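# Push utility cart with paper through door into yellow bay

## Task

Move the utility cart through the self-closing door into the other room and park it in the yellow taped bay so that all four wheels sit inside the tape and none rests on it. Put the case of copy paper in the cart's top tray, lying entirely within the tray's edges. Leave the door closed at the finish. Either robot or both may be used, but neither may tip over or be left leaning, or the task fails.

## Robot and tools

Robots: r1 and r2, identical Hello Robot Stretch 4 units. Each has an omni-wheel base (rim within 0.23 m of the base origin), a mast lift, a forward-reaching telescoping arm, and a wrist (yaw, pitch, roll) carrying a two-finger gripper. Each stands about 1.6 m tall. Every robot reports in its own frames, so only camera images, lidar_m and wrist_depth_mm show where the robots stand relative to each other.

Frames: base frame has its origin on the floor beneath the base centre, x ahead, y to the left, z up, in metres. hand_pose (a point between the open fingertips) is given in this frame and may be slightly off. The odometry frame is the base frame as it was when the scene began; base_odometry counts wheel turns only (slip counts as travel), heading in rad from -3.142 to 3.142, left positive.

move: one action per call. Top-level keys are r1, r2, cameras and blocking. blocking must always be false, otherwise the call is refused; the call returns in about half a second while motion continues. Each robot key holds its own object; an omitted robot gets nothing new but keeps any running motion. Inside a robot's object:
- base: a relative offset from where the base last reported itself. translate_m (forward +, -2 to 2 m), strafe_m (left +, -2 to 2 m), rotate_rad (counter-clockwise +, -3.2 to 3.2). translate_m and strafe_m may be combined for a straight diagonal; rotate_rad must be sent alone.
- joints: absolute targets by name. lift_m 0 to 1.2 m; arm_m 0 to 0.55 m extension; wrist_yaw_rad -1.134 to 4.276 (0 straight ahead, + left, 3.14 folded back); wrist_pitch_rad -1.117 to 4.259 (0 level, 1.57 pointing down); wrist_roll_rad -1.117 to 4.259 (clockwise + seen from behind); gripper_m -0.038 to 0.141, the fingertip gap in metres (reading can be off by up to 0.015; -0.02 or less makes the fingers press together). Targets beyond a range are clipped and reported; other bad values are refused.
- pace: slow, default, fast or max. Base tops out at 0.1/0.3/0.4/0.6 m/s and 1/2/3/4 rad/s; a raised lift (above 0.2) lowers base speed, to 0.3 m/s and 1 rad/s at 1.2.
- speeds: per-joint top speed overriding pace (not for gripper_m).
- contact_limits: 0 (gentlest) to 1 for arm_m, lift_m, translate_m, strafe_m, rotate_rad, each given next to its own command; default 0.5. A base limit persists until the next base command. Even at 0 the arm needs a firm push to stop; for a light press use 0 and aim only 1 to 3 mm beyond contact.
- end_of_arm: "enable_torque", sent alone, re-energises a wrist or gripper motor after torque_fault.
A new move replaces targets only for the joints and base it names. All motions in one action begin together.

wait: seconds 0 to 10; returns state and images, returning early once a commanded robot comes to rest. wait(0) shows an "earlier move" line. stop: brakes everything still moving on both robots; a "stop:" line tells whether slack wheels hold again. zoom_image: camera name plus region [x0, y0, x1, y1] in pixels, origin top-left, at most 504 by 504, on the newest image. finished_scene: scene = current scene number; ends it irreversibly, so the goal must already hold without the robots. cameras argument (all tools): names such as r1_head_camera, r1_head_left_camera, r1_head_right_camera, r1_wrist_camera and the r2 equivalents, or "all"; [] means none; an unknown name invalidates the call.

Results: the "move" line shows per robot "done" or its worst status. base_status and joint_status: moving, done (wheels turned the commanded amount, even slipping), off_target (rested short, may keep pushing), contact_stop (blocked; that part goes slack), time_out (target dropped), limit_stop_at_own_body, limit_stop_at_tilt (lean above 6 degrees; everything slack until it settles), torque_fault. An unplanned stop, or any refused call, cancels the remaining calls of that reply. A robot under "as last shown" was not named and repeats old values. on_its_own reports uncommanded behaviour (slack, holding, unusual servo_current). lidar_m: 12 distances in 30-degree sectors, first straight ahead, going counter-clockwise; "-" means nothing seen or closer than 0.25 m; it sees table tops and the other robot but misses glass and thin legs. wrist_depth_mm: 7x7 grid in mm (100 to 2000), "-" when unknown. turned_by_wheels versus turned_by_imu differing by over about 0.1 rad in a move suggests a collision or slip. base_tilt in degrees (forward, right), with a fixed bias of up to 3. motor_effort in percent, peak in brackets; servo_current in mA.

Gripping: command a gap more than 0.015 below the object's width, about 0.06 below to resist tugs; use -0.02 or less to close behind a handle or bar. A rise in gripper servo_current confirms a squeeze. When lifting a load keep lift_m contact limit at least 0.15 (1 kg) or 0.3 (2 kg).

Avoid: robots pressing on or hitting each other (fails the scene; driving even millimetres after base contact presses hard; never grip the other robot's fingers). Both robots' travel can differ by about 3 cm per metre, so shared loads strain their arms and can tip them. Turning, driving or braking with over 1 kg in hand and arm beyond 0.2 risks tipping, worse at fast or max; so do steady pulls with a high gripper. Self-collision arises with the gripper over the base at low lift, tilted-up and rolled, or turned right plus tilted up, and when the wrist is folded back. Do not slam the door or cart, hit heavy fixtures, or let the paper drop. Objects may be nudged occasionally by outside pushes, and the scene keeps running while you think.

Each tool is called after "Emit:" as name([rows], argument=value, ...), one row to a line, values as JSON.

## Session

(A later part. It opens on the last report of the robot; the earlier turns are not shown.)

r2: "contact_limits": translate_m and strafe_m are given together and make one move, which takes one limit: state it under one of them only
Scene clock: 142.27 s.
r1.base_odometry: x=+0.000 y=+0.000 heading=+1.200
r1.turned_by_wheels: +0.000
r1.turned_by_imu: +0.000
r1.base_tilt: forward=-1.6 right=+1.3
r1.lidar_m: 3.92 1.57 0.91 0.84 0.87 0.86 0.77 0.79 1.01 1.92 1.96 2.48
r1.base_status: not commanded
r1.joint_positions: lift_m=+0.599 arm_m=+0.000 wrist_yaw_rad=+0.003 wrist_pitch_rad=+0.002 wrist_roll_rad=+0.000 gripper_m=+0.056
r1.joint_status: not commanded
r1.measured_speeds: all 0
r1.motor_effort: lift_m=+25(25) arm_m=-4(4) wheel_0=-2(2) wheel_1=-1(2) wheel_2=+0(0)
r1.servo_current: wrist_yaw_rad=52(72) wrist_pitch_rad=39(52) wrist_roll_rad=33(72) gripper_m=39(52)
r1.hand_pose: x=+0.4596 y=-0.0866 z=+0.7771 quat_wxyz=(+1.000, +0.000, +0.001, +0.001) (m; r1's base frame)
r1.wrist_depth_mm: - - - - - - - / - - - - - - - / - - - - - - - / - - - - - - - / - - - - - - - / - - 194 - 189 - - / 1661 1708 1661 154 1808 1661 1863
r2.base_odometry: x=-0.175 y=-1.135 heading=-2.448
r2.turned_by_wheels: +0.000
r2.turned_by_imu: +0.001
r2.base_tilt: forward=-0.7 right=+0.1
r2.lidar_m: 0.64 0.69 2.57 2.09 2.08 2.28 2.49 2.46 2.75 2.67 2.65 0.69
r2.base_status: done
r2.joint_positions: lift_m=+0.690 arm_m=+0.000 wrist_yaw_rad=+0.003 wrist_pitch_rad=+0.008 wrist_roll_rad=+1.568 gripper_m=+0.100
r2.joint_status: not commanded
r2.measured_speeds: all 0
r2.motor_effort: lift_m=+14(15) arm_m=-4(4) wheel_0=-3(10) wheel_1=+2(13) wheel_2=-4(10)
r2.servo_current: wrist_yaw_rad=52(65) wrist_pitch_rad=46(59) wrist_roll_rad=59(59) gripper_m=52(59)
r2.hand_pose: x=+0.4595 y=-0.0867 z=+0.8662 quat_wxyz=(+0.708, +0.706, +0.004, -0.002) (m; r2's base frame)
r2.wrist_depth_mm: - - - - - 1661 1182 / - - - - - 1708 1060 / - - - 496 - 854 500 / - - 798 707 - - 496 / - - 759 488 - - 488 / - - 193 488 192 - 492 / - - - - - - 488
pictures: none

Emit:
move(blocking=false, r2={"base":{"translate_m":0.25,"strafe_m":0.03},"contact_limits":{"translate_m":0.1},"pace":"slow"}, cameras=[])

Emit:
wait(seconds=5, cameras=["r2_head_camera","r2_wrist_camera"])

Scene clock: 146.60 s.
move: r2 moving
r1.base_odometry: x=+0.000 y=+0.000 heading=+1.200
r1.turned_by_wheels: +0.000
r1.turned_by_imu: +0.000
r1.base_tilt: forward=-1.6 right=+1.3
r1.lidar_m: 3.92 1.54 0.93 0.83 0.86 0.86 0.75 0.77 1.02 1.92 1.95 2.47
r1.base_status: not commanded
r1.joint_positions: lift_m=+0.599 arm_m=+0.000 wrist_yaw_rad=+0.003 wrist_pitch_rad=+0.002 wrist_roll_rad=+0.000 gripper_m=+0.056
r1.joint_status: not commanded
r1.measured_speeds: all 0
r1.motor_effort: lift_m=+25(25) arm_m=-4(4) wheel_0=-1(2) wheel_1=-1(2) wheel_2=+0(0)
r1.servo_current: wrist_yaw_rad=65(65) wrist_pitch_rad=39(52) wrist_roll_rad=52(65) gripper_m=39(46)
r1.hand_pose: x=+0.4596 y=-0.0866 z=+0.7771 quat_wxyz=(+1.000, +0.000, +0.001, +0.001) (m; r1's base frame)
r1.wrist_depth_mm: - - - - - - - / - - - - - - - / - - - - - - - / - - - - - - - / - - - - - - - / 1983 - 194 - 187 - - / 1661 1661 1708 153 1756 1661 1863
r2.base_odometry: x=-0.184 y=-1.144 heading=-2.448
r2.turned_by_wheels: +0.000
r2.turned_by_imu: +0.001
r2.base_tilt: forward=-0.7 right=+0.1
r2.lidar_m: 0.61 0.65 2.57 2.11 2.08 2.32 2.51 2.48 2.80 2.67 2.65 0.69
r2.base_status: translate_m moving; strafe_m moving
r2.joint_positions: lift_m=+0.690 arm_m=+0.000 wrist_yaw_rad=+0.003 wrist_pitch_rad=+0.008 wrist_roll_rad=+1.568 gripper_m=+0.100
r2.joint_status: not commanded
r2.measured_speeds: translate_m=+0.049 strafe_m=+0.006 rotate_rad=+0.003 lift_m=+0.000 arm_m=+0.000 wrist_yaw_rad=+0.000 wrist_pitch_rad=+0.000 wrist_roll_rad=+0.000
r2.motor_effort: lift_m=+14(14) arm_m=-4(4) wheel_0=+1(8) wheel_1=+5(7) wheel_2=-9(11)
r2.servo_current: wrist_yaw_rad=52(59) wrist_pitch_rad=52(52) wrist_roll_rad=39(59) gripper_m=46(52)
r2.contact_limits: translate_m 0.1
r2.hand_pose: x=+0.4595 y=-0.0867 z=+0.8662 quat_wxyz=(+0.708, +0.706, +0.004, -0.002) (m; r2's base frame)
r2.wrist_depth_mm: - - - - - 1661 1182 / - - - - - 1708 1060 / - - - 878 - 854 488 / - - 788 699 - - 484 / - - 750 480 - - 480 / - - 193 480 193 - 480 / - - - - - - 477
pictures: none
No camera images: "cameras" was empty.

Scene clock: 149.90 s.
earlier move: r2 done
r1.base_odometry: x=+0.000 y=+0.000 heading=+1.200
r1.turned_by_wheels: +0.000
r1.turned_by_imu: +0.000
r1.base_tilt: forward=-1.6 right=+1.3
r1.lidar_m: 3.92 1.56 0.93 0.83 0.87 0.84 0.76 0.75 1.00 1.91 1.96 2.46
r1.base_status: not commanded
r1.joint_positions: lift_m=+0.599 arm_m=+0.000 wrist_yaw_rad=+0.003 wrist_pitch_rad=+0.002 wrist_roll_rad=+0.000 gripper_m=+0.056
r1.joint_status: not commanded
r1.measured_speeds: all 0
r1.motor_effort: lift_m=+25(25) arm_m=-4(4) wheel_0=-1(2) wheel_1=-1(2) wheel_2=+0(0)
r1.servo_current: wrist_yaw_rad=39(65) wrist_pitch_rad=39(52) wrist_roll_rad=39(72) gripper_m=39(46)
r1.hand_pose: x=+0.4596 y=-0.0866 z=+0.7771 quat_wxyz=(+1.000, +0.000, +0.001, +0.001) (m; r1's base frame)
r1.wrist_depth_mm: - - - - - - - / - - - - - - - / - - - - - - - / - - - - - - - / - - - - - - - / 1921 - 193 - 187 - - / 1618 1661 1708 153 1808 1661 1863
r2.base_odometry: x=-0.348 y=-1.317 heading=-2.448
r2.turned_by_wheels: +0.000
r2.turned_by_imu: +0.001
r2.base_tilt: forward=-0.7 right=+0.1
r2.lidar_m: 0.40 0.41 2.63 2.14 2.14 2.38 2.74 2.70 3.02 2.61 2.61 0.44
r2.base_status: done
r2.joint_positions: lift_m=+0.690 arm_m=+0.000 wrist_yaw_rad=+0.003 wrist_pitch_rad=+0.008 wrist_roll_rad=+1.568 gripper_m=+0.100
r2.joint_status: not commanded
r2.measured_speeds: all 0
r2.motor_effort: lift_m=+14(15) arm_m=-4(4) wheel_0=+6(10) wheel_1=+5(8) wheel_2=-7(11)
r2.servo_current: wrist_yaw_rad=39(59) wrist_pitch_rad=52(59) wrist_roll_rad=52(65) gripper_m=46(59)
r2.contact_limits: translate_m 0.1
r2.hand_pose: x=+0.4595 y=-0.0867 z=+0.8662 quat_wxyz=(+0.708, +0.706, +0.004, -0.002) (m; r2's base frame)
r2.wrist_depth_mm: - - - 190 252 1576 1160 / - - - 190 251 1708 544 / - - 640 188 248 778 - / - - 477 187 247 854 - / - - 496 186 246 - - / - - 195 185 195 - - / - - 603 - 242 - -
wait: 3.30 of 5 s (r2 has come to rest)
pictures: r2_head_camera, r2_wrist_camera
Images, in order (width x height): r2_head_camera 420x560, r2_wrist_camera 616x392.

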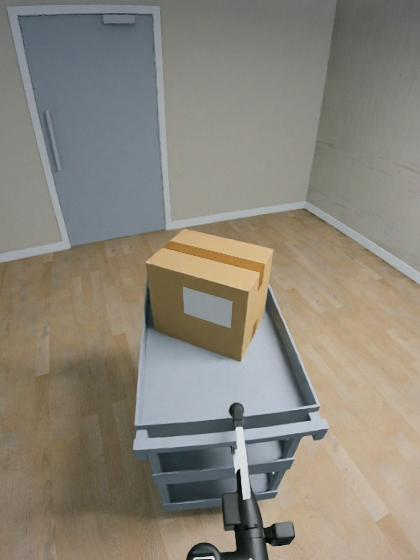

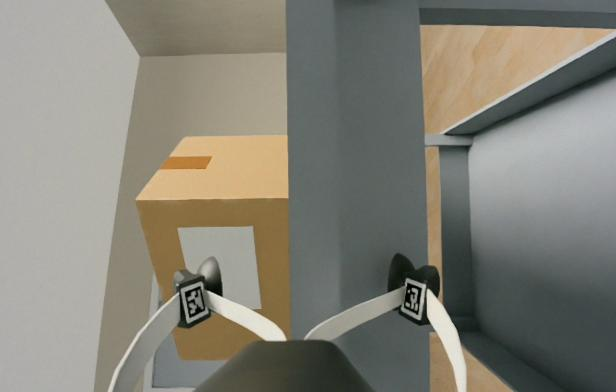

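Emit:
move(blocking=false, r2={"joints":{"gripper_m":-0.03}}, cameras=[])

Emit:
wait(seconds=2, cameras=["r2_head_camera","r2_wrist_camera"])

Scene clock: 158.83 s.
move: r2 moving
r1: as last shown
r1.turned_by_imu: -0.001
r1.lidar_m: 3.91 1.53 0.94 0.84 0.86 0.84 0.77 0.79 1.01 1.93 1.95 2.46
r1.motor_effort: lift_m=+25(25) arm_m=-4(4) wheel_0=-2(2) wheel_1=-2(2) wheel_2=+0(0)
r1.servo_current: wrist_yaw_rad=52(59) wrist_pitch_rad=46(52) wrist_roll_rad=59(59) gripper_m=39(46)
r1.wrist_depth_mm: - - - - - - - / - - - - - - - / - - - - - - - / - - - - - - - / - - - - - - - / - - 193 - 187 - - / 1708 1756 1756 153 1808 1661 1863
r2.base_odometry: x=-0.348 y=-1.317 heading=-2.448
r2.turned_by_wheels: +0.000
r2.turned_by_imu: +0.001
r2.base_tilt: forward=-0.7 right=+0.1
r2.lidar_m: 0.39 0.39 2.64 2.16 2.15 2.40 2.73 2.71 3.04 2.59 2.60 0.45
r2.base_status: not commanded
r2.joint_positions: lift_m=+0.690 arm_m=+0.000 wrist_yaw_rad=+0.002 wrist_pitch_rad=+0.008 wrist_roll_rad=+1.568 gripper_m=+0.083
r2.joint_status: gripper_m moving
r2.measured_speeds: translate_m=+0.000 strafe_m=+0.000 rotate_rad=+0.000 lift_m=+0.000 arm_m=+0.000 wrist_yaw_rad=-0.001 wrist_pitch_rad=+0.000 wrist_roll_rad=+0.000
r2.motor_effort: lift_m=+14(14) arm_m=-4(4) wheel_0=+6(7) wheel_1=+6(6) wheel_2=-7(7)
r2.servo_current: wrist_yaw_rad=52(59) wrist_pitch_rad=52(59) wrist_roll_rad=26(59) gripper_m=117(117)
r2.contact_limits: translate_m 0.1
r2.hand_pose: x=+0.4595 y=-0.0868 z=+0.8662 quat_wxyz=(+0.708, +0.706, +0.004, -0.002) (m; r2's base frame)
r2.wrist_depth_mm: - - - 253 254 1366 1060 / - - - 190 251 1708 535 / - - 654 189 249 831 - / - - 477 188 248 842 - / - - 492 186 247 854 - / - - 196 185 191 - - / - - 603 - 243 - -
pictures: none
No camera images: "cameras" was empty.

Scene clock: 160.33 s.
earlier move: r2 done
r1.base_odometry: x=+0.000 y=+0.000 heading=+1.200
r1.turned_by_wheels: +0.000
r1.turned_by_imu: +0.000
r1.base_tilt: forward=-1.6 right=+1.3
r1.lidar_m: 3.93 1.53 0.91 0.83 0.86 0.83 0.75 0.78 1.02 1.92 1.95 2.47
r1.base_status: not commanded
r1.joint_positions: lift_m=+0.599 arm_m=+0.000 wrist_yaw_rad=+0.003 wrist_pitch_rad=+0.002 wrist_roll_rad=+0.000 gripper_m=+0.056
r1.joint_status: not commanded
r1.measured_speeds: all 0
r1.motor_effort: lift_m=+25(25) arm_m=-4(4) wheel_0=-1(2) wheel_1=-1(2) wheel_2=+0(0)
r1.servo_current: wrist_yaw_rad=59(65) wrist_pitch_rad=46(52) wrist_roll_rad=52(72) gripper_m=39(46)
r1.hand_pose: x=+0.4596 y=-0.0866 z=+0.7771 quat_wxyz=(+1.000, +0.000, +0.001, +0.001) (m; r1's base frame)
r1.wrist_depth_mm: - - - - - - - / - - - - - - - / - - - - - - - / - - - - - - - / - - - - - - - / 1983 - 194 - 187 - - / 1661 1661 1756 154 1808 1618 1808
r2.base_odometry: x=-0.348 y=-1.318 heading=-2.447
r2.turned_by_wheels: +0.000
r2.turned_by_imu: +0.000
r2.base_tilt: forward=-0.7 right=+0.1
r2.lidar_m: 0.39 0.39 2.61 2.17 2.15 2.37 2.74 2.70 3.01 2.60 2.58 0.45
r2.base_status: not commanded
r2.joint_positions: lift_m=+0.690 arm_m=+0.000 wrist_yaw_rad=+0.002 wrist_pitch_rad=+0.008 wrist_roll_rad=+1.568 gripper_m=-0.029
r2.joint_status: all done
r2.measured_speeds: all 0
r2.motor_effort: lift_m=+16(16) arm_m=-4(4) wheel_0=+5(7) wheel_1=+5(6) wheel_2=-2(7)
r2.servo_current: wrist_yaw_rad=39(59) wrist_pitch_rad=46(59) wrist_roll_rad=52(59) gripper_m=111(260)
r2.contact_limits: translate_m 0.1
r2.hand_pose: x=+0.4595 y=-0.0869 z=+0.8661 quat_wxyz=(+0.708, +0.706, +0.003, -0.002) (m; r2's base frame)
r2.wrist_depth_mm: - - - 174 234 1618 1182 / - - - 173 233 1708 512 / - - 603 173 233 809 - / - - 462 172 233 842 - / - - 488 171 230 831 - / - - 186 171 180 - - / - - 597 - 230 1576 -
wait: 1.50 of 2 s (r2 has come to rest)
pictures: r2_head_camera, r2_wrist_camera
Images, in order (width x height): r2_head_camera 420x560, r2_wrist_camera 616x392.

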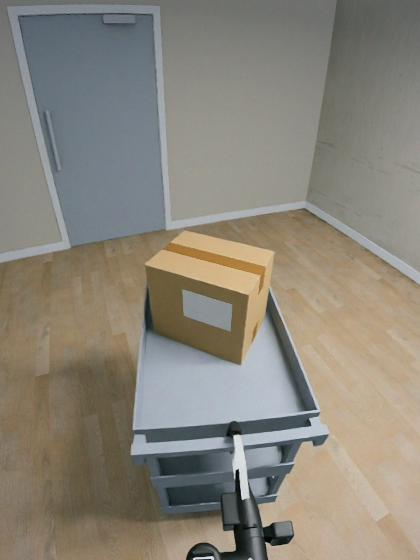

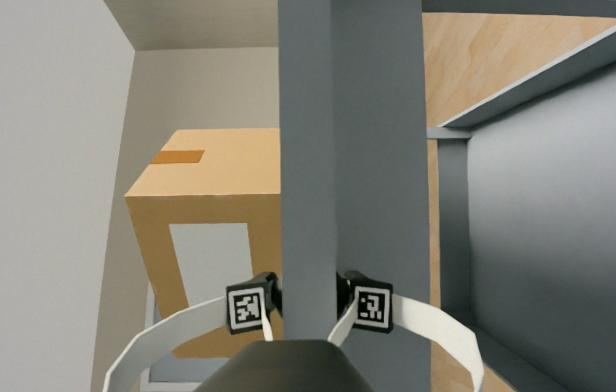

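Emit:
move(blocking=false, r2={"base":{"translate_m":-0.5},"contact_limits":{"translate_m":0.5},"pace":"slow"}, cameras=[])

Emit:
wait(seconds=7, cameras=["r2_head_camera"])

Scene clock: 197.40 s.
move: r2 moving
r1: as last shown
r1.turned_by_imu: -0.002
r1.lidar_m: 3.92 1.55 0.92 0.83 0.86 0.86 0.77 0.79 0.99 1.92 1.95 2.46
r1.motor_effort: lift_m=+25(25) arm_m=-4(4) wheel_0=-2(2) wheel_1=-2(2) wheel_2=+0(0)
r1.servo_current: wrist_yaw_rad=46(65) wrist_pitch_rad=46(52) wrist_roll_rad=52(78) gripper_m=39(46)
r1.wrist_depth_mm: - - - - - - - / - - - - - - - / - - - - - - - / - - - - - - - / - - - - - - - / 1983 - 193 - 188 - - / 1708 1756 1661 153 1756 1661 1863
r2.base_odometry: x=-0.339 y=-1.310 heading=-2.447
r2.turned_by_wheels: +0.000
r2.turned_by_imu: +0.005
r2.base_tilt: forward=-0.6 right=+0.1
r2.lidar_m: 0.38 0.38 2.62 2.15 2.13 2.40 2.72 2.68 3.04 2.63 2.60 0.43
r2.base_status: translate_m moving
r2.joint_positions: lift_m=+0.690 arm_m=+0.000 wrist_yaw_rad=+0.003 wrist_pitch_rad=+0.008 wrist_roll_rad=+1.568 gripper_m=-0.029
r2.joint_status: not commanded
r2.measured_speeds: translate_m=-0.049 strafe_m=+0.000 rotate_rad=+0.000 lift_m=+0.000 arm_m=+0.000 wrist_yaw_rad=+0.000 wrist_pitch_rad=+0.000 wrist_roll_rad=+0.000
r2.motor_effort: lift_m=+16(16) arm_m=-4(4) wheel_0=-7(7) wheel_1=-7(7) wheel_2=+13(15)
r2.servo_current: wrist_yaw_rad=39(59) wrist_pitch_rad=46(52) wrist_roll_rad=46(59) gripper_m=111(111)
r2.contact_limits: translate_m 0.5
r2.hand_pose: x=+0.4596 y=-0.0865 z=+0.8661 quat_wxyz=(+0.708, +0.706, +0.004, -0.002) (m; r2's base frame)
r2.wrist_depth_mm: - - - 173 234 1661 1160 / - - - 173 234 1661 512 / - - 597 172 233 820 - / - - 469 171 232 831 - / - - 496 171 231 831 - / - - 187 171 180 - - / - - 603 - 230 1537 -
pictures: none
No camera images: "cameras" was empty.

Scene clock: 203.20 s.
earlier move: r2 done
r1.base_odometry: x=+0.000 y=+0.000 heading=+1.200
r1.turned_by_wheels: +0.000
r1.turned_by_imu: +0.000
r1.base_tilt: forward=-1.6 right=+1.3
r1.lidar_m: 3.89 1.56 0.91 0.83 0.85 0.85 0.77 0.79 1.01 1.93 1.95 2.48
r1.base_status: not commanded
r1.joint_positions: lift_m=+0.599 arm_m=+0.000 wrist_yaw_rad=+0.003 wrist_pitch_rad=+0.002 wrist_roll_rad=+0.000 gripper_m=+0.056
r1.joint_status: not commanded
r1.measured_speeds: all 0
r1.motor_effort: lift_m=+25(25) arm_m=-4(4) wheel_0=-2(2) wheel_1=-1(2) wheel_2=+0(0)
r1.servo_current: wrist_yaw_rad=52(85) wrist_pitch_rad=39(52) wrist_roll_rad=33(78) gripper_m=46(52)
r1.hand_pose: x=+0.4596 y=-0.0866 z=+0.7771 quat_wxyz=(+1.000, +0.000, +0.001, +0.001) (m; r1's base frame)
r1.wrist_depth_mm: - - - - - - - / - - - - - - - / - - - - - - - / - - - - - - - / - - - - - - - / 1921 - 193 - 187 - - / 1661 1708 1708 153 1808 1618 1808
r2.base_odometry: x=+0.036 y=-0.998 heading=-2.447
r2.turned_by_wheels: +0.000
r2.turned_by_imu: +0.002
r2.base_tilt: forward=-0.7 right=+0.0
r2.lidar_m: 0.38 0.39 2.44 1.99 1.94 2.24 2.26 2.24 2.52 2.77 2.75 0.44
r2.base_status: done
r2.joint_positions: lift_m=+0.690 arm_m=+0.000 wrist_yaw_rad=+0.003 wrist_pitch_rad=+0.008 wrist_roll_rad=+1.568 gripper_m=-0.029
r2.joint_status: not commanded
r2.measured_speeds: all 0
r2.motor_effort: lift_m=+18(18) arm_m=-4(4) wheel_0=-1(8) wheel_1=-4(8) wheel_2=+6(15)
r2.servo_current: wrist_yaw_rad=52(65) wrist_pitch_rad=59(59) wrist_roll_rad=46(65) gripper_m=98(117)
r2.contact_limits: translate_m 0.5
r2.hand_pose: x=+0.4596 y=-0.0865 z=+0.8659 quat_wxyz=(+0.708, +0.706, +0.004, -0.002) (m; r2's base frame)
r2.wrist_depth_mm: - - - 172 235 1618 1138 / - - - 172 233 1618 500 / - - 603 172 233 798 - / - - 462 230 232 854 - / - - 488 170 231 842 - / - - 185 170 179 - - / - - 591 - 230 133 -
wait: 5.80 of 7 s (r2 has come to rest)
pictures: r2_head_camera
Images, in order (width x height): r2_head_camera 420x560.

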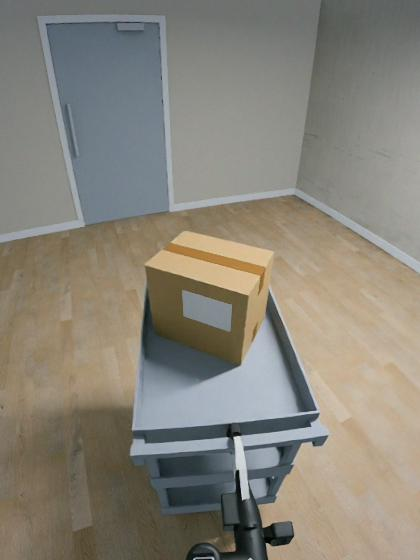

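Emit:
move(blocking=false, r2={"base":{"rotate_rad":0.12},"pace":"slow"}, cameras=[])

Emit:
wait(seconds=2, cameras=["r2_head_camera"])

Scene clock: 208.20 s.
move: r2 moving
r1: as last shown
r1.lidar_m: 3.92 1.55 0.92 0.83 0.85 0.85 0.76 0.79 1.01 1.92 1.95 2.46
r1.servo_current: wrist_yaw_rad=52(59) wrist_pitch_rad=46(52) wrist_roll_rad=46(59) gripper_m=33(46)
r1.wrist_depth_mm: - - - - - - - / - - - - - - - / - - - - - - - / - - - - - - - / - - - - - - - / 1921 - 194 - 187 - - / 1708 1661 1661 153 1808 1661 1863
r2.base_odometry: x=+0.036 y=-0.998 heading=-2.347
r2.turned_by_wheels: +0.100
r2.turned_by_imu: +0.098
r2.base_tilt: forward=-0.6 right=+0.1
r2.lidar_m: 0.37 0.41 2.28 1.96 1.96 2.32 2.22 2.25 2.65 2.77 2.76 0.43
r2.base_status: rotate_rad moving
r2.joint_positions: lift_m=+0.690 arm_m=+0.000 wrist_yaw_rad=-0.006 wrist_pitch_rad=+0.008 wrist_roll_rad=+1.568 gripper_m=-0.029
r2.joint_status: not commanded
r2.measured_speeds: translate_m=+0.001 strafe_m=+0.000 rotate_rad=+0.211 lift_m=+0.000 arm_m=+0.000 wrist_yaw_rad=+0.000 wrist_pitch_rad=+0.000 wrist_roll_rad=+0.000
r2.motor_effort: lift_m=+18(18) arm_m=-4(4) wheel_0=-6(9) wheel_1=-7(10) wheel_2=-9(13)
r2.servo_current: wrist_yaw_rad=59(59) wrist_pitch_rad=46(52) wrist_roll_rad=59(59) gripper_m=98(104)
r2.hand_pose: x=+0.4588 y=-0.0890 z=+0.8659 quat_wxyz=(+0.708, +0.706, +0.001, -0.005) (m; r2's base frame)
r2.wrist_depth_mm: - - - 160 218 1618 1118 / - - - 162 222 741 - / - - 496 164 224 842 - / - 484 462 166 227 831 - / - - 517 167 229 831 - / - - 185 170 178 - - / - - - - 235 1576 -
pictures: none
No camera images: "cameras" was empty.

Scene clock: 208.67 s.
earlier move: r2 done
r1.base_odometry: x=+0.000 y=+0.000 heading=+1.200
r1.turned_by_wheels: +0.000
r1.turned_by_imu: +0.000
r1.base_tilt: forward=-1.5 right=+1.3
r1.lidar_m: 3.92 1.56 0.90 0.83 0.86 0.85 0.78 0.79 0.99 1.92 1.95 2.47
r1.base_status: not commanded
r1.joint_positions: lift_m=+0.599 arm_m=+0.000 wrist_yaw_rad=+0.003 wrist_pitch_rad=+0.002 wrist_roll_rad=+0.000 gripper_m=+0.056
r1.joint_status: not commanded
r1.measured_speeds: all 0
r1.motor_effort: lift_m=+25(25) arm_m=-4(4) wheel_0=-2(2) wheel_1=-1(2) wheel_2=+0(0)
r1.servo_current: wrist_yaw_rad=59(72) wrist_pitch_rad=39(52) wrist_roll_rad=52(59) gripper_m=52(52)
r1.hand_pose: x=+0.4596 y=-0.0866 z=+0.7771 quat_wxyz=(+1.000, +0.000, +0.001, +0.001) (m; r1's base frame)
r1.wrist_depth_mm: - - - - - - - / - - - - - - - / - - - - - - - / - - - - - - - / - - - - - - - / 1921 - 194 - 187 - - / 1756 1708 1756 154 1808 1708 1808
r2.base_odometry: x=+0.036 y=-0.998 heading=-2.328
r2.turned_by_wheels: +0.019
r2.turned_by_imu: +0.018
r2.base_tilt: forward=-0.7 right=+0.1
r2.lidar_m: 0.42 0.42 2.25 1.93 1.96 2.37 2.23 2.26 2.67 2.75 2.77 0.41
r2.base_status: done
r2.joint_positions: lift_m=+0.690 arm_m=+0.000 wrist_yaw_rad=-0.003 wrist_pitch_rad=+0.008 wrist_roll_rad=+1.568 gripper_m=-0.029
r2.joint_status: not commanded
r2.measured_speeds: all 0
r2.motor_effort: lift_m=+18(18) arm_m=-4(4) wheel_0=-3(9) wheel_1=-2(10) wheel_2=-8(13)
r2.servo_current: wrist_yaw_rad=52(65) wrist_pitch_rad=46(59) wrist_roll_rad=46(59) gripper_m=98(104)
r2.hand_pose: x=+0.4590 y=-0.0883 z=+0.8659 quat_wxyz=(+0.708, +0.706, +0.002, -0.004) (m; r2's base frame)
r2.wrist_depth_mm: - - - 152 208 1537 544 / - - 603 156 215 732 - / - 504 462 159 218 820 - / - 488 469 163 224 820 - / - - 535 167 228 - - / - - 185 169 179 - - / - - - - 238 1537 496
wait: 0.47 of 2 s (r2 has come to rest)
pictures: r2_head_camera
Images, in order (width x height): r2_head_camera 420x560.

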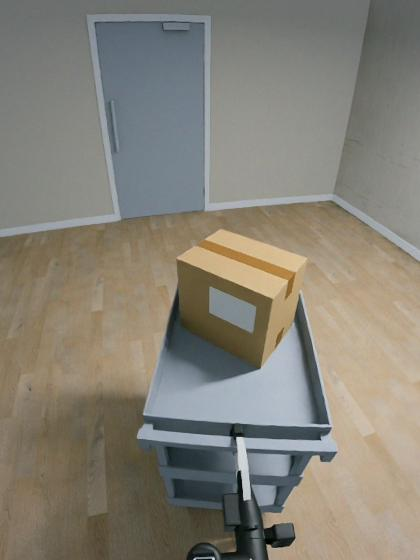

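Emit:
move(blocking=false, r2={"base":{"translate_m":-0.5,"strafe_m":-0.3},"pace":"slow"}, cameras=[])

Emit:
wait(seconds=8, cameras=["r2_head_camera"])

Emit:
move(blocking=false, r2={"base":{"rotate_rad":0.15},"pace":"slow"}, cameras=[])

Emit:
wait(seconds=2, cameras=["r2_head_camera","r2_wrist_camera"])

Scene clock: 221.63 s.
move: r2 moving
r1: as last shown
r1.turned_by_imu: -0.001
r1.base_tilt: forward=-1.6 right=+1.3
r1.lidar_m: 3.91 1.54 0.94 0.84 0.87 0.85 0.76 0.81 1.01 1.93 1.95 2.49
r1.motor_effort: lift_m=+25(25) arm_m=-4(4) wheel_0=-1(2) wheel_1=-1(2) wheel_2=+0(0)
r1.servo_current: wrist_yaw_rad=46(65) wrist_pitch_rad=46(52) wrist_roll_rad=59(59) gripper_m=39(46)
r1.wrist_depth_mm: - - - - - - - / - - - - - - - / - - - - - - - / - - - - - - - / - - - - - - - / 1983 - 194 - 187 - - / 1708 1661 1756 153 1808 1708 1863
r2.base_odometry: x=+0.039 y=-0.984 heading=-2.328
r2.turned_by_wheels: +0.001
r2.turned_by_imu: +0.003
r2.base_tilt: forward=-0.6 right=+0.1
r2.lidar_m: 0.42 0.44 2.24 1.95 1.95 2.37 2.21 2.23 2.68 2.76 2.76 0.41
r2.base_status: translate_m moving; strafe_m moving
r2.joint_positions: lift_m=+0.690 arm_m=+0.000 wrist_yaw_rad=+0.002 wrist_pitch_rad=+0.008 wrist_roll_rad=+1.568 gripper_m=-0.029
r2.joint_status: not commanded
r2.measured_speeds: translate_m=-0.049 strafe_m=-0.029 rotate_rad=+0.001 lift_m=+0.000 arm_m=+0.000 wrist_yaw_rad=+0.004 wrist_pitch_rad=+0.000 wrist_roll_rad=+0.000
r2.motor_effort: lift_m=+18(18) arm_m=-4(4) wheel_0=+6(6) wheel_1=-9(9) wheel_2=+14(14)
r2.servo_current: wrist_yaw_rad=52(52) wrist_pitch_rad=52(52) wrist_roll_rad=39(59) gripper_m=91(104)
r2.hand_pose: x=+0.4595 y=-0.0867 z=+0.8659 quat_wxyz=(+0.708, +0.706, +0.004, -0.002) (m; r2's base frame)
r2.wrist_depth_mm: - - - 149 206 1537 - / - - 574 153 212 788 - / - 473 452 157 216 798 - / - 496 477 162 223 831 - / - - 549 166 228 - - / - - 185 169 179 - - / - - - - - 1464 484
pictures: none
No camera images: "cameras" was empty.

Scene clock: 228.13 s.
earlier move: r2 done
r1.base_odometry: x=+0.000 y=+0.000 heading=+1.200
r1.turned_by_wheels: +0.000
r1.turned_by_imu: +0.000
r1.base_tilt: forward=-1.6 right=+1.3
r1.lidar_m: 3.91 1.56 0.91 0.84 0.86 0.83 0.77 0.78 0.99 1.91 1.95 2.43
r1.base_status: not commanded
r1.joint_positions: lift_m=+0.599 arm_m=+0.000 wrist_yaw_rad=+0.003 wrist_pitch_rad=+0.002 wrist_roll_rad=+0.000 gripper_m=+0.056
r1.joint_status: not commanded
r1.measured_speeds: all 0
r1.motor_effort: lift_m=+25(25) arm_m=-4(4) wheel_0=-2(3) wheel_1=-2(2) wheel_2=+0(0)
r1.servo_current: wrist_yaw_rad=59(78) wrist_pitch_rad=46(52) wrist_roll_rad=59(72) gripper_m=39(52)
r1.hand_pose: x=+0.4596 y=-0.0866 z=+0.7771 quat_wxyz=(+1.000, +0.000, +0.001, +0.001) (m; r1's base frame)
r1.wrist_depth_mm: - - - - - - - / - - - - - - - / - - - - - - - / - - - - - - - / - - - - - - - / 1921 - 193 - 188 - - / 1708 1708 1756 153 1808 1708 1863
r2.base_odometry: x=+0.161 y=-0.428 heading=-2.328
r2.turned_by_wheels: +0.000
r2.turned_by_imu: +0.001
r2.base_tilt: forward=-0.6 right=+0.1
r2.lidar_m: 0.32 0.31 2.46 2.11 2.15 1.94 1.69 1.69 2.02 2.58 2.56 0.46
r2.base_status: done
r2.joint_positions: lift_m=+0.690 arm_m=+0.000 wrist_yaw_rad=+0.003 wrist_pitch_rad=+0.008 wrist_roll_rad=+1.569 gripper_m=-0.029
r2.joint_status: not commanded
r2.measured_speeds: all 0
r2.motor_effort: lift_m=+18(18) arm_m=-4(4) wheel_0=+5(12) wheel_1=-4(9) wheel_2=+6(14)
r2.servo_current: wrist_yaw_rad=52(72) wrist_pitch_rad=46(59) wrist_roll_rad=46(65) gripper_m=98(104)
r2.hand_pose: x=+0.4596 y=-0.0866 z=+0.8659 quat_wxyz=(+0.708, +0.706, +0.004, -0.002) (m; r2's base frame)
r2.wrist_depth_mm: - - - 258 - 1499 1098 / - - - 224 303 330 330 / - - - 208 277 1661 500 / - - - 193 254 1661 - / - - 539 182 239 820 - / - 459 185 167 178 - - / - - 466 - 216 - -
wait: 6.50 of 8 s (r2 has come to rest)
pictures: r2_head_camera
Images, in order (width x height): r2_head_camera 420x560.

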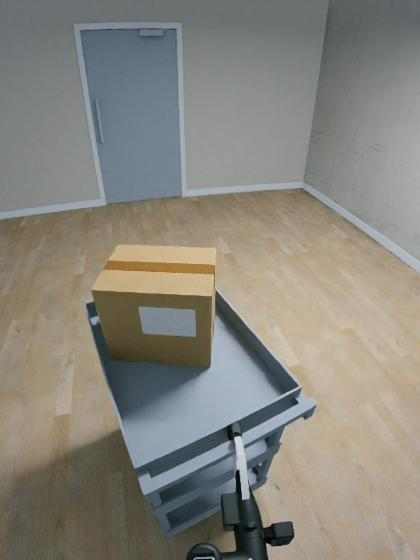

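Scene clock: 228.63 s.
move: r2 moving
r1: as last shown
r1.lidar_m: 3.92 1.53 0.94 0.84 0.85 0.85 0.77 0.77 1.02 1.90 1.93 2.47
r1.motor_effort: lift_m=+25(25) arm_m=-4(4) wheel_0=-1(2) wheel_1=-1(1) wheel_2=+0(0)
r1.servo_current: wrist_yaw_rad=39(72) wrist_pitch_rad=39(46) wrist_roll_rad=46(65) gripper_m=39(39)
r1.wrist_depth_mm: - - - - - - - / - - - - - - - / - - - - - - - / - - - - - - - / - - - - - - - / 1921 - 193 - 187 - - / 1708 1618 1708 153 1808 1661 1808
r2.base_odometry: x=+0.161 y=-0.428 heading=-2.217
r2.turned_by_wheels: +0.110
r2.turned_by_imu: +0.107
r2.base_tilt: forward=-0.7 right=+0.1
r2.lidar_m: 0.34 0.36 2.34 2.13 2.19 1.85 1.67 1.70 2.16 2.57 2.63 0.44
r2.base_status: rotate_rad moving
r2.joint_positions: lift_m=+0.690 arm_m=+0.000 wrist_yaw_rad=-0.012 wrist_pitch_rad=+0.008 wrist_roll_rad=+1.569 gripper_m=-0.029
r2.joint_status: not commanded
r2.measured_speeds: translate_m=+0.002 strafe_m=+0.000 rotate_rad=+0.294 lift_m=+0.000 arm_m=+0.000 wrist_yaw_rad=+0.000 wrist_pitch_rad=+0.000 wrist_roll_rad=+0.000
r2.motor_effort: lift_m=+18(18) arm_m=-4(4) wheel_0=-8(13) wheel_1=-5(8) wheel_2=-14(15)
r2.servo_current: wrist_yaw_rad=78(78) wrist_pitch_rad=52(52) wrist_roll_rad=33(59) gripper_m=91(104)
r2.hand_pose: x=+0.4583 y=-0.0908 z=+0.8659 quat_wxyz=(+0.708, +0.706, -0.001, -0.007) (m; r2's base frame)
r2.wrist_depth_mm: - - - 263 291 296 303 / - - - 205 273 1618 1205 / - - - 193 258 1661 - / - - - 184 246 820 - / - 512 462 178 235 831 - / - - 186 169 180 - - / - - 492 - 217 - -
pictures: none
No camera images: "cameras" was empty.

Scene clock: 229.20 s.
earlier move: r2 done
r1.base_odometry: x=+0.000 y=+0.000 heading=+1.200
r1.turned_by_wheels: +0.000
r1.turned_by_imu: +0.000
r1.base_tilt: forward=-1.6 right=+1.3
r1.lidar_m: 3.93 1.55 0.92 0.84 0.85 0.85 0.76 0.79 1.02 1.91 1.95 2.45
r1.base_status: not commanded
r1.joint_positions: lift_m=+0.599 arm_m=+0.000 wrist_yaw_rad=+0.003 wrist_pitch_rad=+0.002 wrist_roll_rad=+0.000 gripper_m=+0.056
r1.joint_status: not commanded
r1.measured_speeds: all 0
r1.motor_effort: lift_m=+25(25) arm_m=-4(4) wheel_0=-2(2) wheel_1=-1(2) wheel_2=+0(0)
r1.servo_current: wrist_yaw_rad=39(72) wrist_pitch_rad=39(46) wrist_roll_rad=39(65) gripper_m=39(46)
r1.hand_pose: x=+0.4596 y=-0.0866 z=+0.7771 quat_wxyz=(+1.000, +0.000, +0.001, +0.001) (m; r1's base frame)
r1.wrist_depth_mm: - - - - - - - / - - - - - - - / - - - - - - - / - - - - - - - / - - - - - - - / 1983 - 194 - 187 - - / 1708 1708 1756 153 1808 1661 1863
r2.base_odometry: x=+0.161 y=-0.428 heading=-2.179
r2.turned_by_wheels: +0.039
r2.turned_by_imu: +0.038
r2.base_tilt: forward=-0.7 right=+0.1
r2.lidar_m: 0.36 0.35 2.28 2.11 2.22 1.80 1.70 1.73 2.28 2.57 2.66 0.45
r2.base_status: done
r2.joint_positions: lift_m=+0.690 arm_m=+0.000 wrist_yaw_rad=+0.001 wrist_pitch_rad=+0.008 wrist_roll_rad=+1.569 gripper_m=-0.029
r2.joint_status: not commanded
r2.measured_speeds: all 0
r2.motor_effort: lift_m=+18(18) arm_m=-4(4) wheel_0=-1(13) wheel_1=-4(8) wheel_2=-5(15)
r2.servo_current: wrist_yaw_rad=46(78) wrist_pitch_rad=59(59) wrist_roll_rad=39(59) gripper_m=91(104)
r2.hand_pose: x=+0.4594 y=-0.0872 z=+0.8659 quat_wxyz=(+0.708, +0.706, +0.003, -0.003) (m; r2's base frame)
r2.wrist_depth_mm: - - - 193 257 1336 1025 / - - - 187 250 1661 1078 / - - - 183 245 842 - / - - 521 179 239 809 - / - 480 469 175 235 820 - / - - 186 170 180 - - / - - 539 - 225 - -
wait: 0.57 of 2 s (r2 has come to rest)
pictures: r2_head_camera, r2_wrist_camera
Images, in order (width x height): r2_head_camera 420x560, r2_wrist_camera 616x392.

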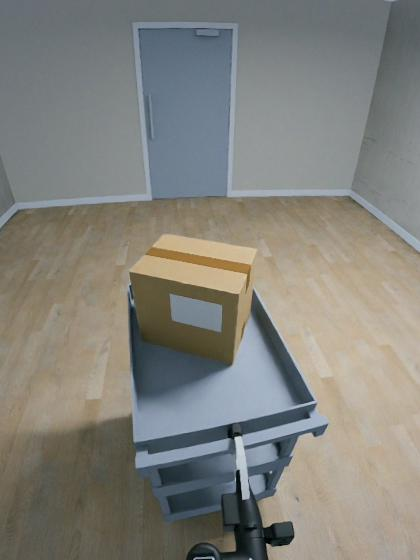

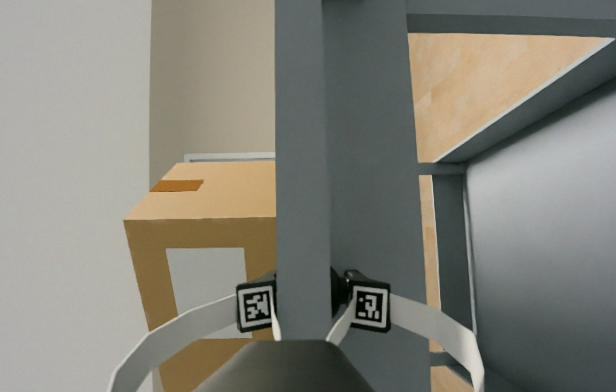

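Emit:
move(blocking=false, r1={"base":{"rotate_rad":1.73}}, r2={"joints":{"gripper_m":0.11}}, cameras=[])

Emit:
wait(seconds=3, cameras=["r2_wrist_camera","r2_head_camera","r2_head_left_camera"])

Emit:
wait(seconds=1.5, cameras=["r1_head_camera","r1_wrist_camera","r1_head_right_camera"])

Scene clock: 262.70 s.
move: r1 moving; r2 moving
r1.base_odometry: x=+0.000 y=+0.000 heading=+1.452
r1.turned_by_wheels: +0.252
r1.turned_by_imu: +0.251
r1.base_tilt: forward=-1.6 right=+1.3
r1.lidar_m: 2.28 1.06 0.86 0.84 0.93 0.79 0.76 0.87 1.32 1.91 2.12 3.20
r1.base_status: rotate_rad moving
r1.joint_positions: lift_m=+0.599 arm_m=+0.000 wrist_yaw_rad=+0.003 wrist_pitch_rad=+0.002 wrist_roll_rad=+0.000 gripper_m=+0.056
r1.joint_status: not commanded
r1.measured_speeds: translate_m=+0.000 strafe_m=-0.001 rotate_rad=+0.980 lift_m=+0.000 arm_m=+0.000 wrist_yaw_rad=-0.002 wrist_pitch_rad=+0.000 wrist_roll_rad=+0.000
r1.motor_effort: lift_m=+25(25) arm_m=-4(4) wheel_0=-8(9) wheel_1=-7(8) wheel_2=-7(7)
r1.servo_current: wrist_yaw_rad=59(65) wrist_pitch_rad=46(52) wrist_roll_rad=39(59) gripper_m=46(46)
r1.hand_pose: x=+0.4595 y=-0.0867 z=+0.7771 quat_wxyz=(+1.000, +0.000, +0.001, +0.001) (m; r1's base frame)
r1.wrist_depth_mm: - - - - - - - / - 1921 - - - - - / - 1808 - - - - - / - - - - - - - / - - - - - - - / - 1983 194 - 187 - - / - 1661 1756 153 1808 1708 1808
r2.base_odometry: x=+0.161 y=-0.428 heading=-2.179
r2.turned_by_wheels: +0.000
r2.turned_by_imu: +0.005
r2.base_tilt: forward=-0.6 right=+0.1
r2.lidar_m: 0.37 0.40 2.30 2.13 2.24 1.82 1.69 1.71 2.24 2.59 2.63 0.45
r2.base_status: not commanded
r2.joint_positions: lift_m=+0.690 arm_m=+0.000 wrist_yaw_rad=+0.001 wrist_pitch_rad=+0.008 wrist_roll_rad=+1.569 gripper_m=-0.003
r2.joint_status: gripper_m moving
r2.measured_speeds: translate_m=+0.000 strafe_m=+0.000 rotate_rad=+0.000 lift_m=+0.000 arm_m=+0.000 wrist_yaw_rad=-0.001 wrist_pitch_rad=+0.000 wrist_roll_rad=+0.000
r2.motor_effort: lift_m=+18(18) arm_m=-4(4) wheel_0=+0(1) wheel_1=-4(5) wheel_2=-5(5)
r2.servo_current: wrist_yaw_rad=33(59) wrist_pitch_rad=59(59) wrist_roll_rad=52(52) gripper_m=78(91)
r2.hand_pose: x=+0.4594 y=-0.0872 z=+0.8659 quat_wxyz=(+0.708, +0.706, +0.003, -0.003) (m; r2's base frame)
r2.wrist_depth_mm: - - - 200 267 297 297 / - - - 194 258 1661 1138 / - - - 189 251 1499 - / - - 539 183 245 - - / - 484 469 180 238 831 - / - - 186 174 182 - - / - - 530 - 228 - -
pictures: none
No camera images: "cameras" was empty.

Scene clock: 264.30 s.
earlier move: r1 moving; r2 done
r1.base_odometry: x=+0.000 y=+0.000 heading=+2.930
r1.turned_by_wheels: +1.478
r1.turned_by_imu: +1.486
r1.base_tilt: forward=-1.6 right=+1.3
r1.lidar_m: 0.84 0.90 0.80 0.76 0.82 1.17 1.92 2.03 2.82 3.15 1.20 0.87
r1.base_status: rotate_rad moving
r1.joint_positions: lift_m=+0.600 arm_m=+0.000 wrist_yaw_rad=+0.003 wrist_pitch_rad=+0.002 wrist_roll_rad=+0.000 gripper_m=+0.056
r1.joint_status: not commanded
r1.measured_speeds: all 0
r1.motor_effort: lift_m=+25(25) arm_m=-4(4) wheel_0=-3(10) wheel_1=+0(10) wheel_2=+3(8)
r1.servo_current: wrist_yaw_rad=46(65) wrist_pitch_rad=39(52) wrist_roll_rad=46(65) gripper_m=46(46)
r1.hand_pose: x=+0.4595 y=-0.0867 z=+0.7771 quat_wxyz=(+1.000, +0.000, +0.001, +0.001) (m; r1's base frame)
r1.wrist_depth_mm: - - - - - - - / - - - - - - - / - - - - - - - / - - - - - - - / - - - - - - - / - - 190 - 187 - - / - 141 - 137 - - -
r2.base_odometry: x=+0.161 y=-0.428 heading=-2.179
r2.turned_by_wheels: +0.000
r2.turned_by_imu: +0.000
r2.base_tilt: forward=-0.7 right=+0.1
r2.lidar_m: 0.38 0.38 2.31 2.12 2.22 1.81 1.70 1.75 2.28 2.57 2.64 0.44
r2.base_status: not commanded
r2.joint_positions: lift_m=+0.690 arm_m=+0.000 wrist_yaw_rad=-0.002 wrist_pitch_rad=+0.008 wrist_roll_rad=+1.569 gripper_m=+0.110
r2.joint_status: all done
r2.measured_speeds: all 0
r2.motor_effort: lift_m=+18(18) arm_m=-4(4) wheel_0=+0(1) wheel_1=-4(5) wheel_2=-5(5)
r2.servo_current: wrist_yaw_rad=52(59) wrist_pitch_rad=52(59) wrist_roll_rad=46(65) gripper_m=52(130)
r2.hand_pose: x=+0.4592 y=-0.0879 z=+0.8659 quat_wxyz=(+0.708, +0.706, +0.002, -0.003) (m; r2's base frame)
r2.wrist_depth_mm: - - - 213 279 303 301 / - - - 206 271 1661 1160 / - - - 200 263 1537 - / - - 554 195 255 - - / - - 484 190 248 842 - / - - 195 185 191 820 - / - - 535 - 236 - -
wait: 1.60 of 3 s (r2 has come to rest)
pictures: r2_head_camera, r2_head_left_camera, r2_wrist_camera
Images, in order (width x height): r2_head_camera 420x560, r2_head_left_camera 420x672, r2_wrist_camera 616x392.

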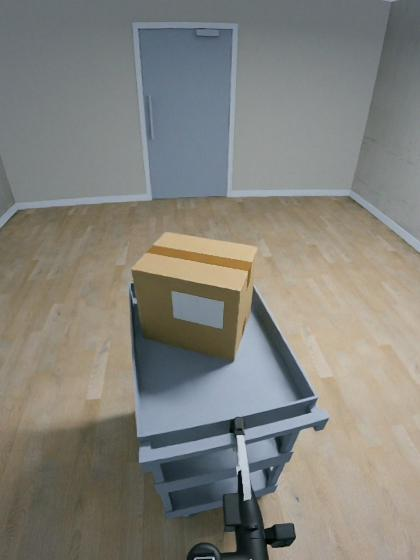

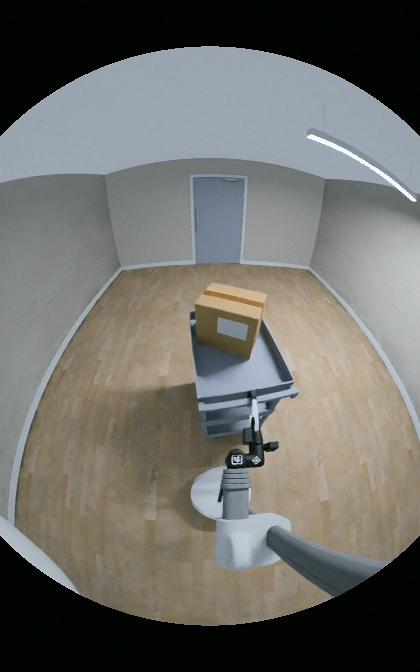

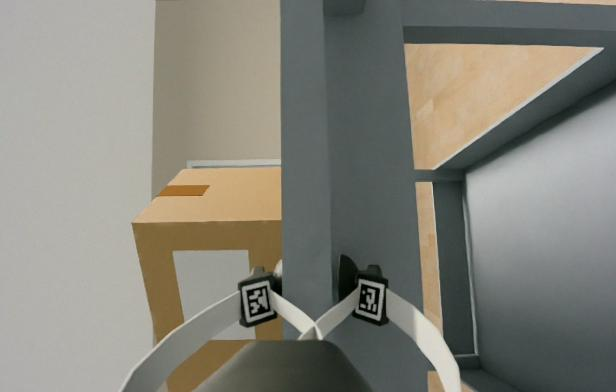

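Scene clock: 264.37 s.
earlier move: r1 done
r1.base_odometry: x=+0.000 y=+0.000 heading=+2.930
r1.turned_by_wheels: +0.000
r1.turned_by_imu: +0.000
r1.base_tilt: forward=-1.6 right=+1.3
r1.lidar_m: 0.84 0.89 0.81 0.78 0.81 1.16 1.91 2.04 2.85 3.16 1.21 0.87
r1.base_status: done
r1.joint_positions: lift_m=+0.600 arm_m=+0.000 wrist_yaw_rad=+0.003 wrist_pitch_rad=+0.002 wrist_roll_rad=+0.000 gripper_m=+0.056
r1.joint_status: not commanded
r1.measured_speeds: all 0
r1.motor_effort: lift_m=+25(25) arm_m=-4(4) wheel_0=-1(10) wheel_1=-1(10) wheel_2=+1(8)
r1.servo_current: wrist_yaw_rad=46(65) wrist_pitch_rad=39(52) wrist_roll_rad=33(65) gripper_m=39(46)
r1.hand_pose: x=+0.4595 y=-0.0867 z=+0.7771 quat_wxyz=(+1.000, +0.000, +0.001, +0.001) (m; r1's base frame)
r1.wrist_depth_mm: - - - - - - - / - - - - - - - / - - - - - - - / - - - - - - - / - - - - - - - / - - 190 - 187 - - / - 141 - 137 - - -
r2.base_odometry: x=+0.161 y=-0.428 heading=-2.179
r2.turned_by_wheels: +0.000
r2.turned_by_imu: +0.000
r2.base_tilt: forward=-0.7 right=+0.0
r2.lidar_m: 0.37 0.37 2.32 2.14 2.23 1.76 1.68 1.74 2.27 2.58 2.64 0.48
r2.base_status: not commanded
r2.joint_positions: lift_m=+0.690 arm_m=+0.000 wrist_yaw_rad=-0.002 wrist_pitch_rad=+0.008 wrist_roll_rad=+1.569 gripper_m=+0.110
r2.joint_status: all done
r2.measured_speeds: all 0
r2.motor_effort: lift_m=+18(18) arm_m=-4(4) wheel_0=+0(1) wheel_1=-4(5) wheel_2=-5(5)
r2.servo_current: wrist_yaw_rad=52(59) wrist_pitch_rad=52(59) wrist_roll_rad=59(65) gripper_m=52(130)
r2.hand_pose: x=+0.4592 y=-0.0879 z=+0.8659 quat_wxyz=(+0.708, +0.706, +0.002, -0.003) (m; r2's base frame)
r2.wrist_depth_mm: - - - 213 278 303 300 / - - - 206 271 1661 1182 / - - - 200 262 1576 - / - - 554 195 253 - - / - - 484 189 249 842 - / - - 195 184 191 820 - / - - 539 - 236 - -
wait: 0.07 of 1.5 s (r1 has come to rest)
pictures: r1_head_camera, r1_head_right_camera, r1_wrist_camera
Images, in order (width x height): r1_head_camera 420x560, r1_head_right_camera 420x672, r1_wrist_camera 616x392.

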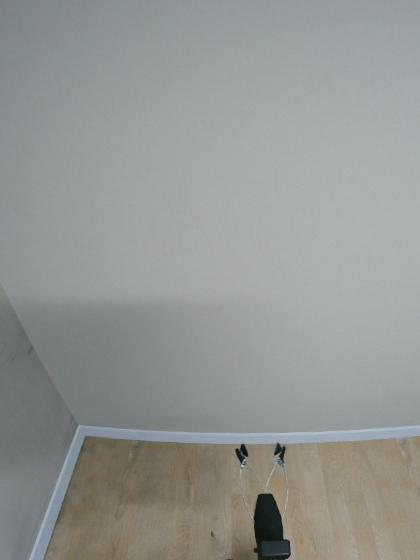

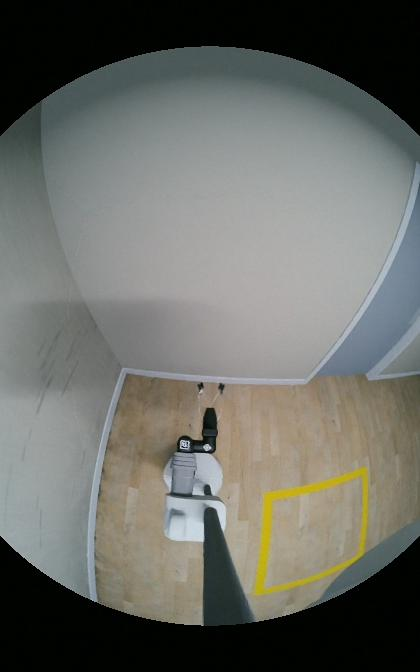

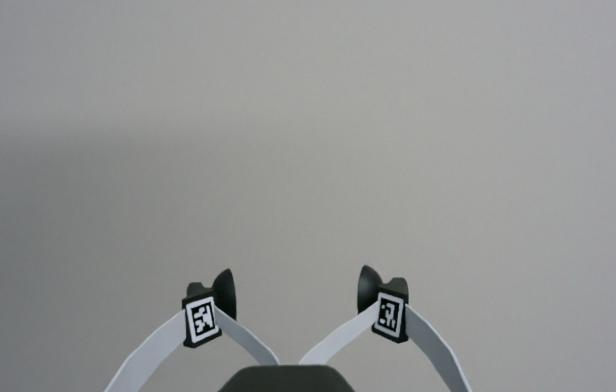

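Emit:
move(blocking=false, r1={"base":{"translate_m":-0.3,"strafe_m":-1.2}}, r2={"base":{"translate_m":-0.3},"pace":"slow"}, cameras=[])

Emit:
wait(seconds=4, cameras=[])

Emit:
wait(seconds=3, cameras=["r1_wrist_camera","r1_head_camera","r2_head_camera","r1_head_left_camera","r1_head_right_camera"])

Scene clock: 277.83 s.
move: r1 moving; r2 moving
r1.base_odometry: x=+0.014 y=+0.029 heading=+2.930
r1.turned_by_wheels: +0.000
r1.turned_by_imu: -0.001
r1.base_tilt: forward=-1.6 right=+1.2
r1.lidar_m: 0.84 0.90 0.85 0.81 0.86 1.20 1.89 2.05 2.83 3.17 1.20 0.87
r1.base_status: translate_m moving; strafe_m moving
r1.joint_positions: lift_m=+0.600 arm_m=+0.000 wrist_yaw_rad=+0.003 wrist_pitch_rad=+0.002 wrist_roll_rad=+0.000 gripper_m=+0.056
r1.joint_status: not commanded
r1.measured_speeds: translate_m=-0.030 strafe_m=-0.123 rotate_rad=+0.004 lift_m=+0.000 arm_m=+0.000 wrist_yaw_rad=+0.000 wrist_pitch_rad=+0.000 wrist_roll_rad=+0.000
r1.motor_effort: lift_m=+25(25) arm_m=-4(4) wheel_0=+7(8) wheel_1=-10(11) wheel_2=+3(5)
r1.servo_current: wrist_yaw_rad=65(65) wrist_pitch_rad=46(46) wrist_roll_rad=65(65) gripper_m=39(46)
r1.hand_pose: x=+0.4595 y=-0.0867 z=+0.7771 quat_wxyz=(+1.000, +0.000, +0.001, +0.001) (m; r1's base frame)
r1.wrist_depth_mm: - - - - - - - / - - - - - - - / - - - - - - - / - - - - - - - / - - - - - - - / - - 190 - 188 - - / - 140 - 137 - - -
r2.base_odometry: x=+0.168 y=-0.418 heading=-2.179
r2.turned_by_wheels: +0.000
r2.turned_by_imu: +0.001
r2.base_tilt: forward=-0.7 right=+0.0
r2.lidar_m: 0.38 0.39 2.32 2.12 2.21 1.78 1.67 1.69 2.26 2.57 2.64 0.44
r2.base_status: translate_m moving
r2.joint_positions: lift_m=+0.690 arm_m=+0.000 wrist_yaw_rad=-0.002 wrist_pitch_rad=+0.003 wrist_roll_rad=+1.569 gripper_m=+0.110
r2.joint_status: not commanded
r2.measured_speeds: translate_m=-0.049 strafe_m=+0.000 rotate_rad=-0.001 lift_m=+0.000 arm_m=+0.000 wrist_yaw_rad=+0.000 wrist_pitch_rad=+0.000 wrist_roll_rad=+0.000
r2.motor_effort: lift_m=+17(18) arm_m=-4(4) wheel_0=-8(10) wheel_1=-6(7) wheel_2=+8(9)
r2.servo_current: wrist_yaw_rad=52(52) wrist_pitch_rad=39(59) wrist_roll_rad=46(52) gripper_m=52(52)
r2.hand_pose: x=+0.4592 y=-0.0879 z=+0.8673 quat_wxyz=(+0.708, +0.706, +0.001, -0.002) (m; r2's base frame)
r2.wrist_depth_mm: - - - 277 281 312 309 / - - - 212 274 1708 1182 / - - - 206 267 1808 - / - - 535 201 260 866 - / - - 496 196 254 831 - / - - 197 190 193 - - / - - 564 - 244 - -
pictures: none
No camera images: "cameras" was empty.

Scene clock: 281.63 s.
earlier move: r1 moving; r2 done
r1.base_odometry: x=+0.491 y=+1.000 heading=+2.930
r1.turned_by_wheels: +0.000
r1.turned_by_imu: -0.007
r1.base_tilt: forward=-1.6 right=+1.3
r1.lidar_m: 1.05 1.13 1.58 1.85 1.95 1.75 1.68 1.77 2.47 2.86 1.52 1.22
r1.base_status: translate_m moving; strafe_m moving
r1.joint_positions: lift_m=+0.600 arm_m=+0.000 wrist_yaw_rad=+0.003 wrist_pitch_rad=+0.002 wrist_roll_rad=+0.000 gripper_m=+0.056
r1.joint_status: not commanded
r1.measured_speeds: translate_m=-0.063 strafe_m=-0.248 rotate_rad=+0.001 lift_m=+0.000 arm_m=+0.000 wrist_yaw_rad=+0.000 wrist_pitch_rad=+0.000 wrist_roll_rad=+0.000
r1.motor_effort: lift_m=+24(25) arm_m=-4(4) wheel_0=+1(11) wheel_1=-1(12) wheel_2=+1(5)
r1.servo_current: wrist_yaw_rad=46(78) wrist_pitch_rad=39(52) wrist_roll_rad=46(65) gripper_m=46(52)
r1.hand_pose: x=+0.4595 y=-0.0867 z=+0.7772 quat_wxyz=(+1.000, +0.000, +0.001, +0.001) (m; r1's base frame)
r1.wrist_depth_mm: - - 866 - - - - / - - 866 - - - - / - - 878 946 - - - / - - 878 960 - - - / - - 854 976 - - - / - - 190 960 188 - - / - 141 177 143 - - -
r2.base_odometry: x=+0.333 y=-0.182 heading=-2.179
r2.turned_by_wheels: +0.000
r2.turned_by_imu: +0.000
r2.base_tilt: forward=-0.7 right=+0.0
r2.lidar_m: 0.66 3.29 2.28 2.12 2.16 1.51 1.39 1.45 1.86 2.60 2.66 0.75
r2.base_status: done
r2.joint_positions: lift_m=+0.690 arm_m=+0.000 wrist_yaw_rad=-0.002 wrist_pitch_rad=+0.003 wrist_roll_rad=+1.569 gripper_m=+0.110
r2.joint_status: not commanded
r2.measured_speeds: all 0
r2.motor_effort: lift_m=+17(18) arm_m=-4(4) wheel_0=-4(10) wheel_1=-4(8) wheel_2=+4(11)
r2.servo_current: wrist_yaw_rad=39(59) wrist_pitch_rad=39(59) wrist_roll_rad=39(65) gripper_m=46(59)
r2.hand_pose: x=+0.4592 y=-0.0879 z=+0.8673 quat_wxyz=(+0.708, +0.706, +0.001, -0.002) (m; r2's base frame)
r2.wrist_depth_mm: - - - - - 1708 1182 / - - - - - 1618 1078 / - - - 564 - 723 564 / - - 866 768 1138 - 544 / - - 798 539 1138 - 535 / - - 198 521 190 - 521 / - - - - - 508 508
wait: 3.80 of 4 s (r2 has come to rest)
pictures: none
No camera images: "cameras" was empty.

Scene clock: 282.90 s.
earlier move: r1 done
r1.base_odometry: x=+0.545 y=+1.110 heading=+2.930
r1.turned_by_wheels: +0.000
r1.turned_by_imu: -0.001
r1.base_tilt: forward=-1.6 right=+1.3
r1.lidar_m: 1.12 1.15 1.62 1.97 2.07 1.70 1.65 1.72 2.43 2.74 1.62 1.26
r1.base_status: done
r1.joint_positions: lift_m=+0.600 arm_m=+0.000 wrist_yaw_rad=+0.003 wrist_pitch_rad=+0.002 wrist_roll_rad=+0.000 gripper_m=+0.056
r1.joint_status: not commanded
r1.measured_speeds: all 0
r1.motor_effort: lift_m=+24(25) arm_m=-4(4) wheel_0=+2(11) wheel_1=-1(12) wheel_2=+3(5)
r1.servo_current: wrist_yaw_rad=46(78) wrist_pitch_rad=52(52) wrist_roll_rad=52(72) gripper_m=46(52)
r1.hand_pose: x=+0.4595 y=-0.0867 z=+0.7772 quat_wxyz=(+1.000, +0.000, +0.001, +0.001) (m; r1's base frame)
r1.wrist_depth_mm: - - 904 - - - 960 / - - 917 - - - 976 / - - 904 - - - - / - - 904 - - - - / - - 904 - - - - / - - 190 - 188 - - / - 141 917 137 - - -
r2.base_odometry: x=+0.333 y=-0.182 heading=-2.179
r2.turned_by_wheels: +0.000
r2.turned_by_imu: +0.000
r2.base_tilt: forward=-0.7 right=+0.1
r2.lidar_m: 0.67 3.31 2.27 2.11 2.15 1.49 1.40 1.46 1.87 2.60 2.65 0.75
r2.base_status: done
r2.joint_positions: lift_m=+0.690 arm_m=+0.000 wrist_yaw_rad=-0.002 wrist_pitch_rad=+0.003 wrist_roll_rad=+1.569 gripper_m=+0.110
r2.joint_status: not commanded
r2.measured_speeds: all 0
r2.motor_effort: lift_m=+17(18) arm_m=-4(4) wheel_0=-5(10) wheel_1=-5(8) wheel_2=+4(11)
r2.servo_current: wrist_yaw_rad=46(59) wrist_pitch_rad=46(59) wrist_roll_rad=59(65) gripper_m=52(59)
r2.hand_pose: x=+0.4592 y=-0.0879 z=+0.8673 quat_wxyz=(+0.708, +0.706, +0.001, -0.002) (m; r2's base frame)
r2.wrist_depth_mm: - - - - - 1708 1182 / - - - - - 1618 1078 / - - - 559 - 723 559 / - - 878 768 1138 - 544 / - - 798 535 1118 - 530 / - - 197 521 189 - 521 / - - - - - 508 508
wait: 1.27 of 3 s (r1 has come to rest)
pictures: r1_head_camera, r1_head_left_camera, r1_head_right_camera, r1_wrist_camera, r2_head_camera
Images, in order (width x height): r1_head_camera 420x560, r1_head_left_camera 420x672, r1_head_right_camera 420x672, r1_wrist_camera 616x392, r2_head_camera 420x560.

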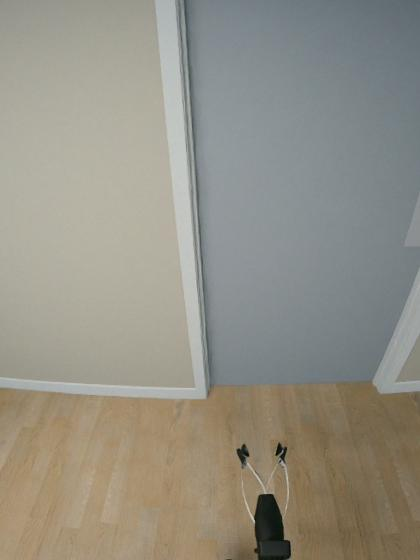

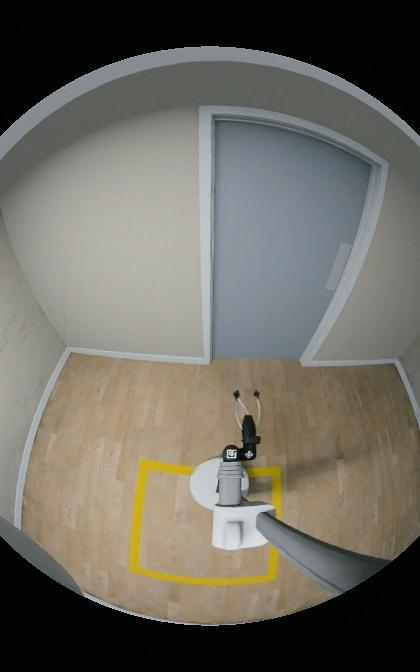

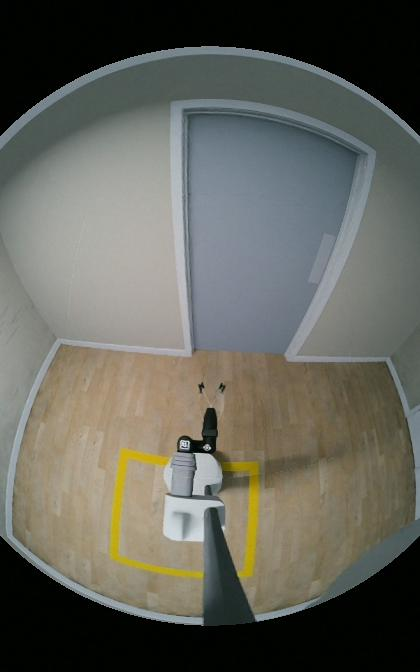

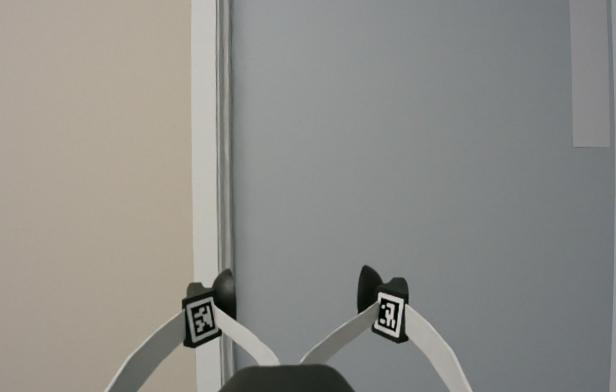

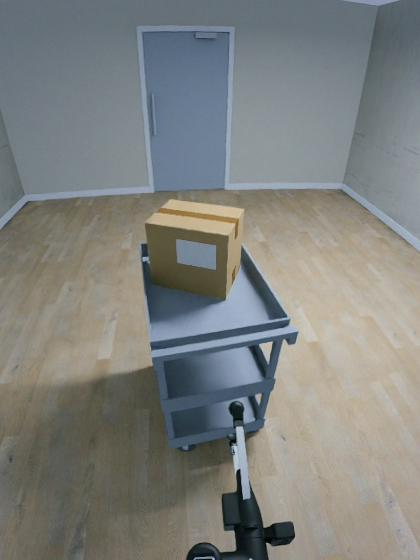

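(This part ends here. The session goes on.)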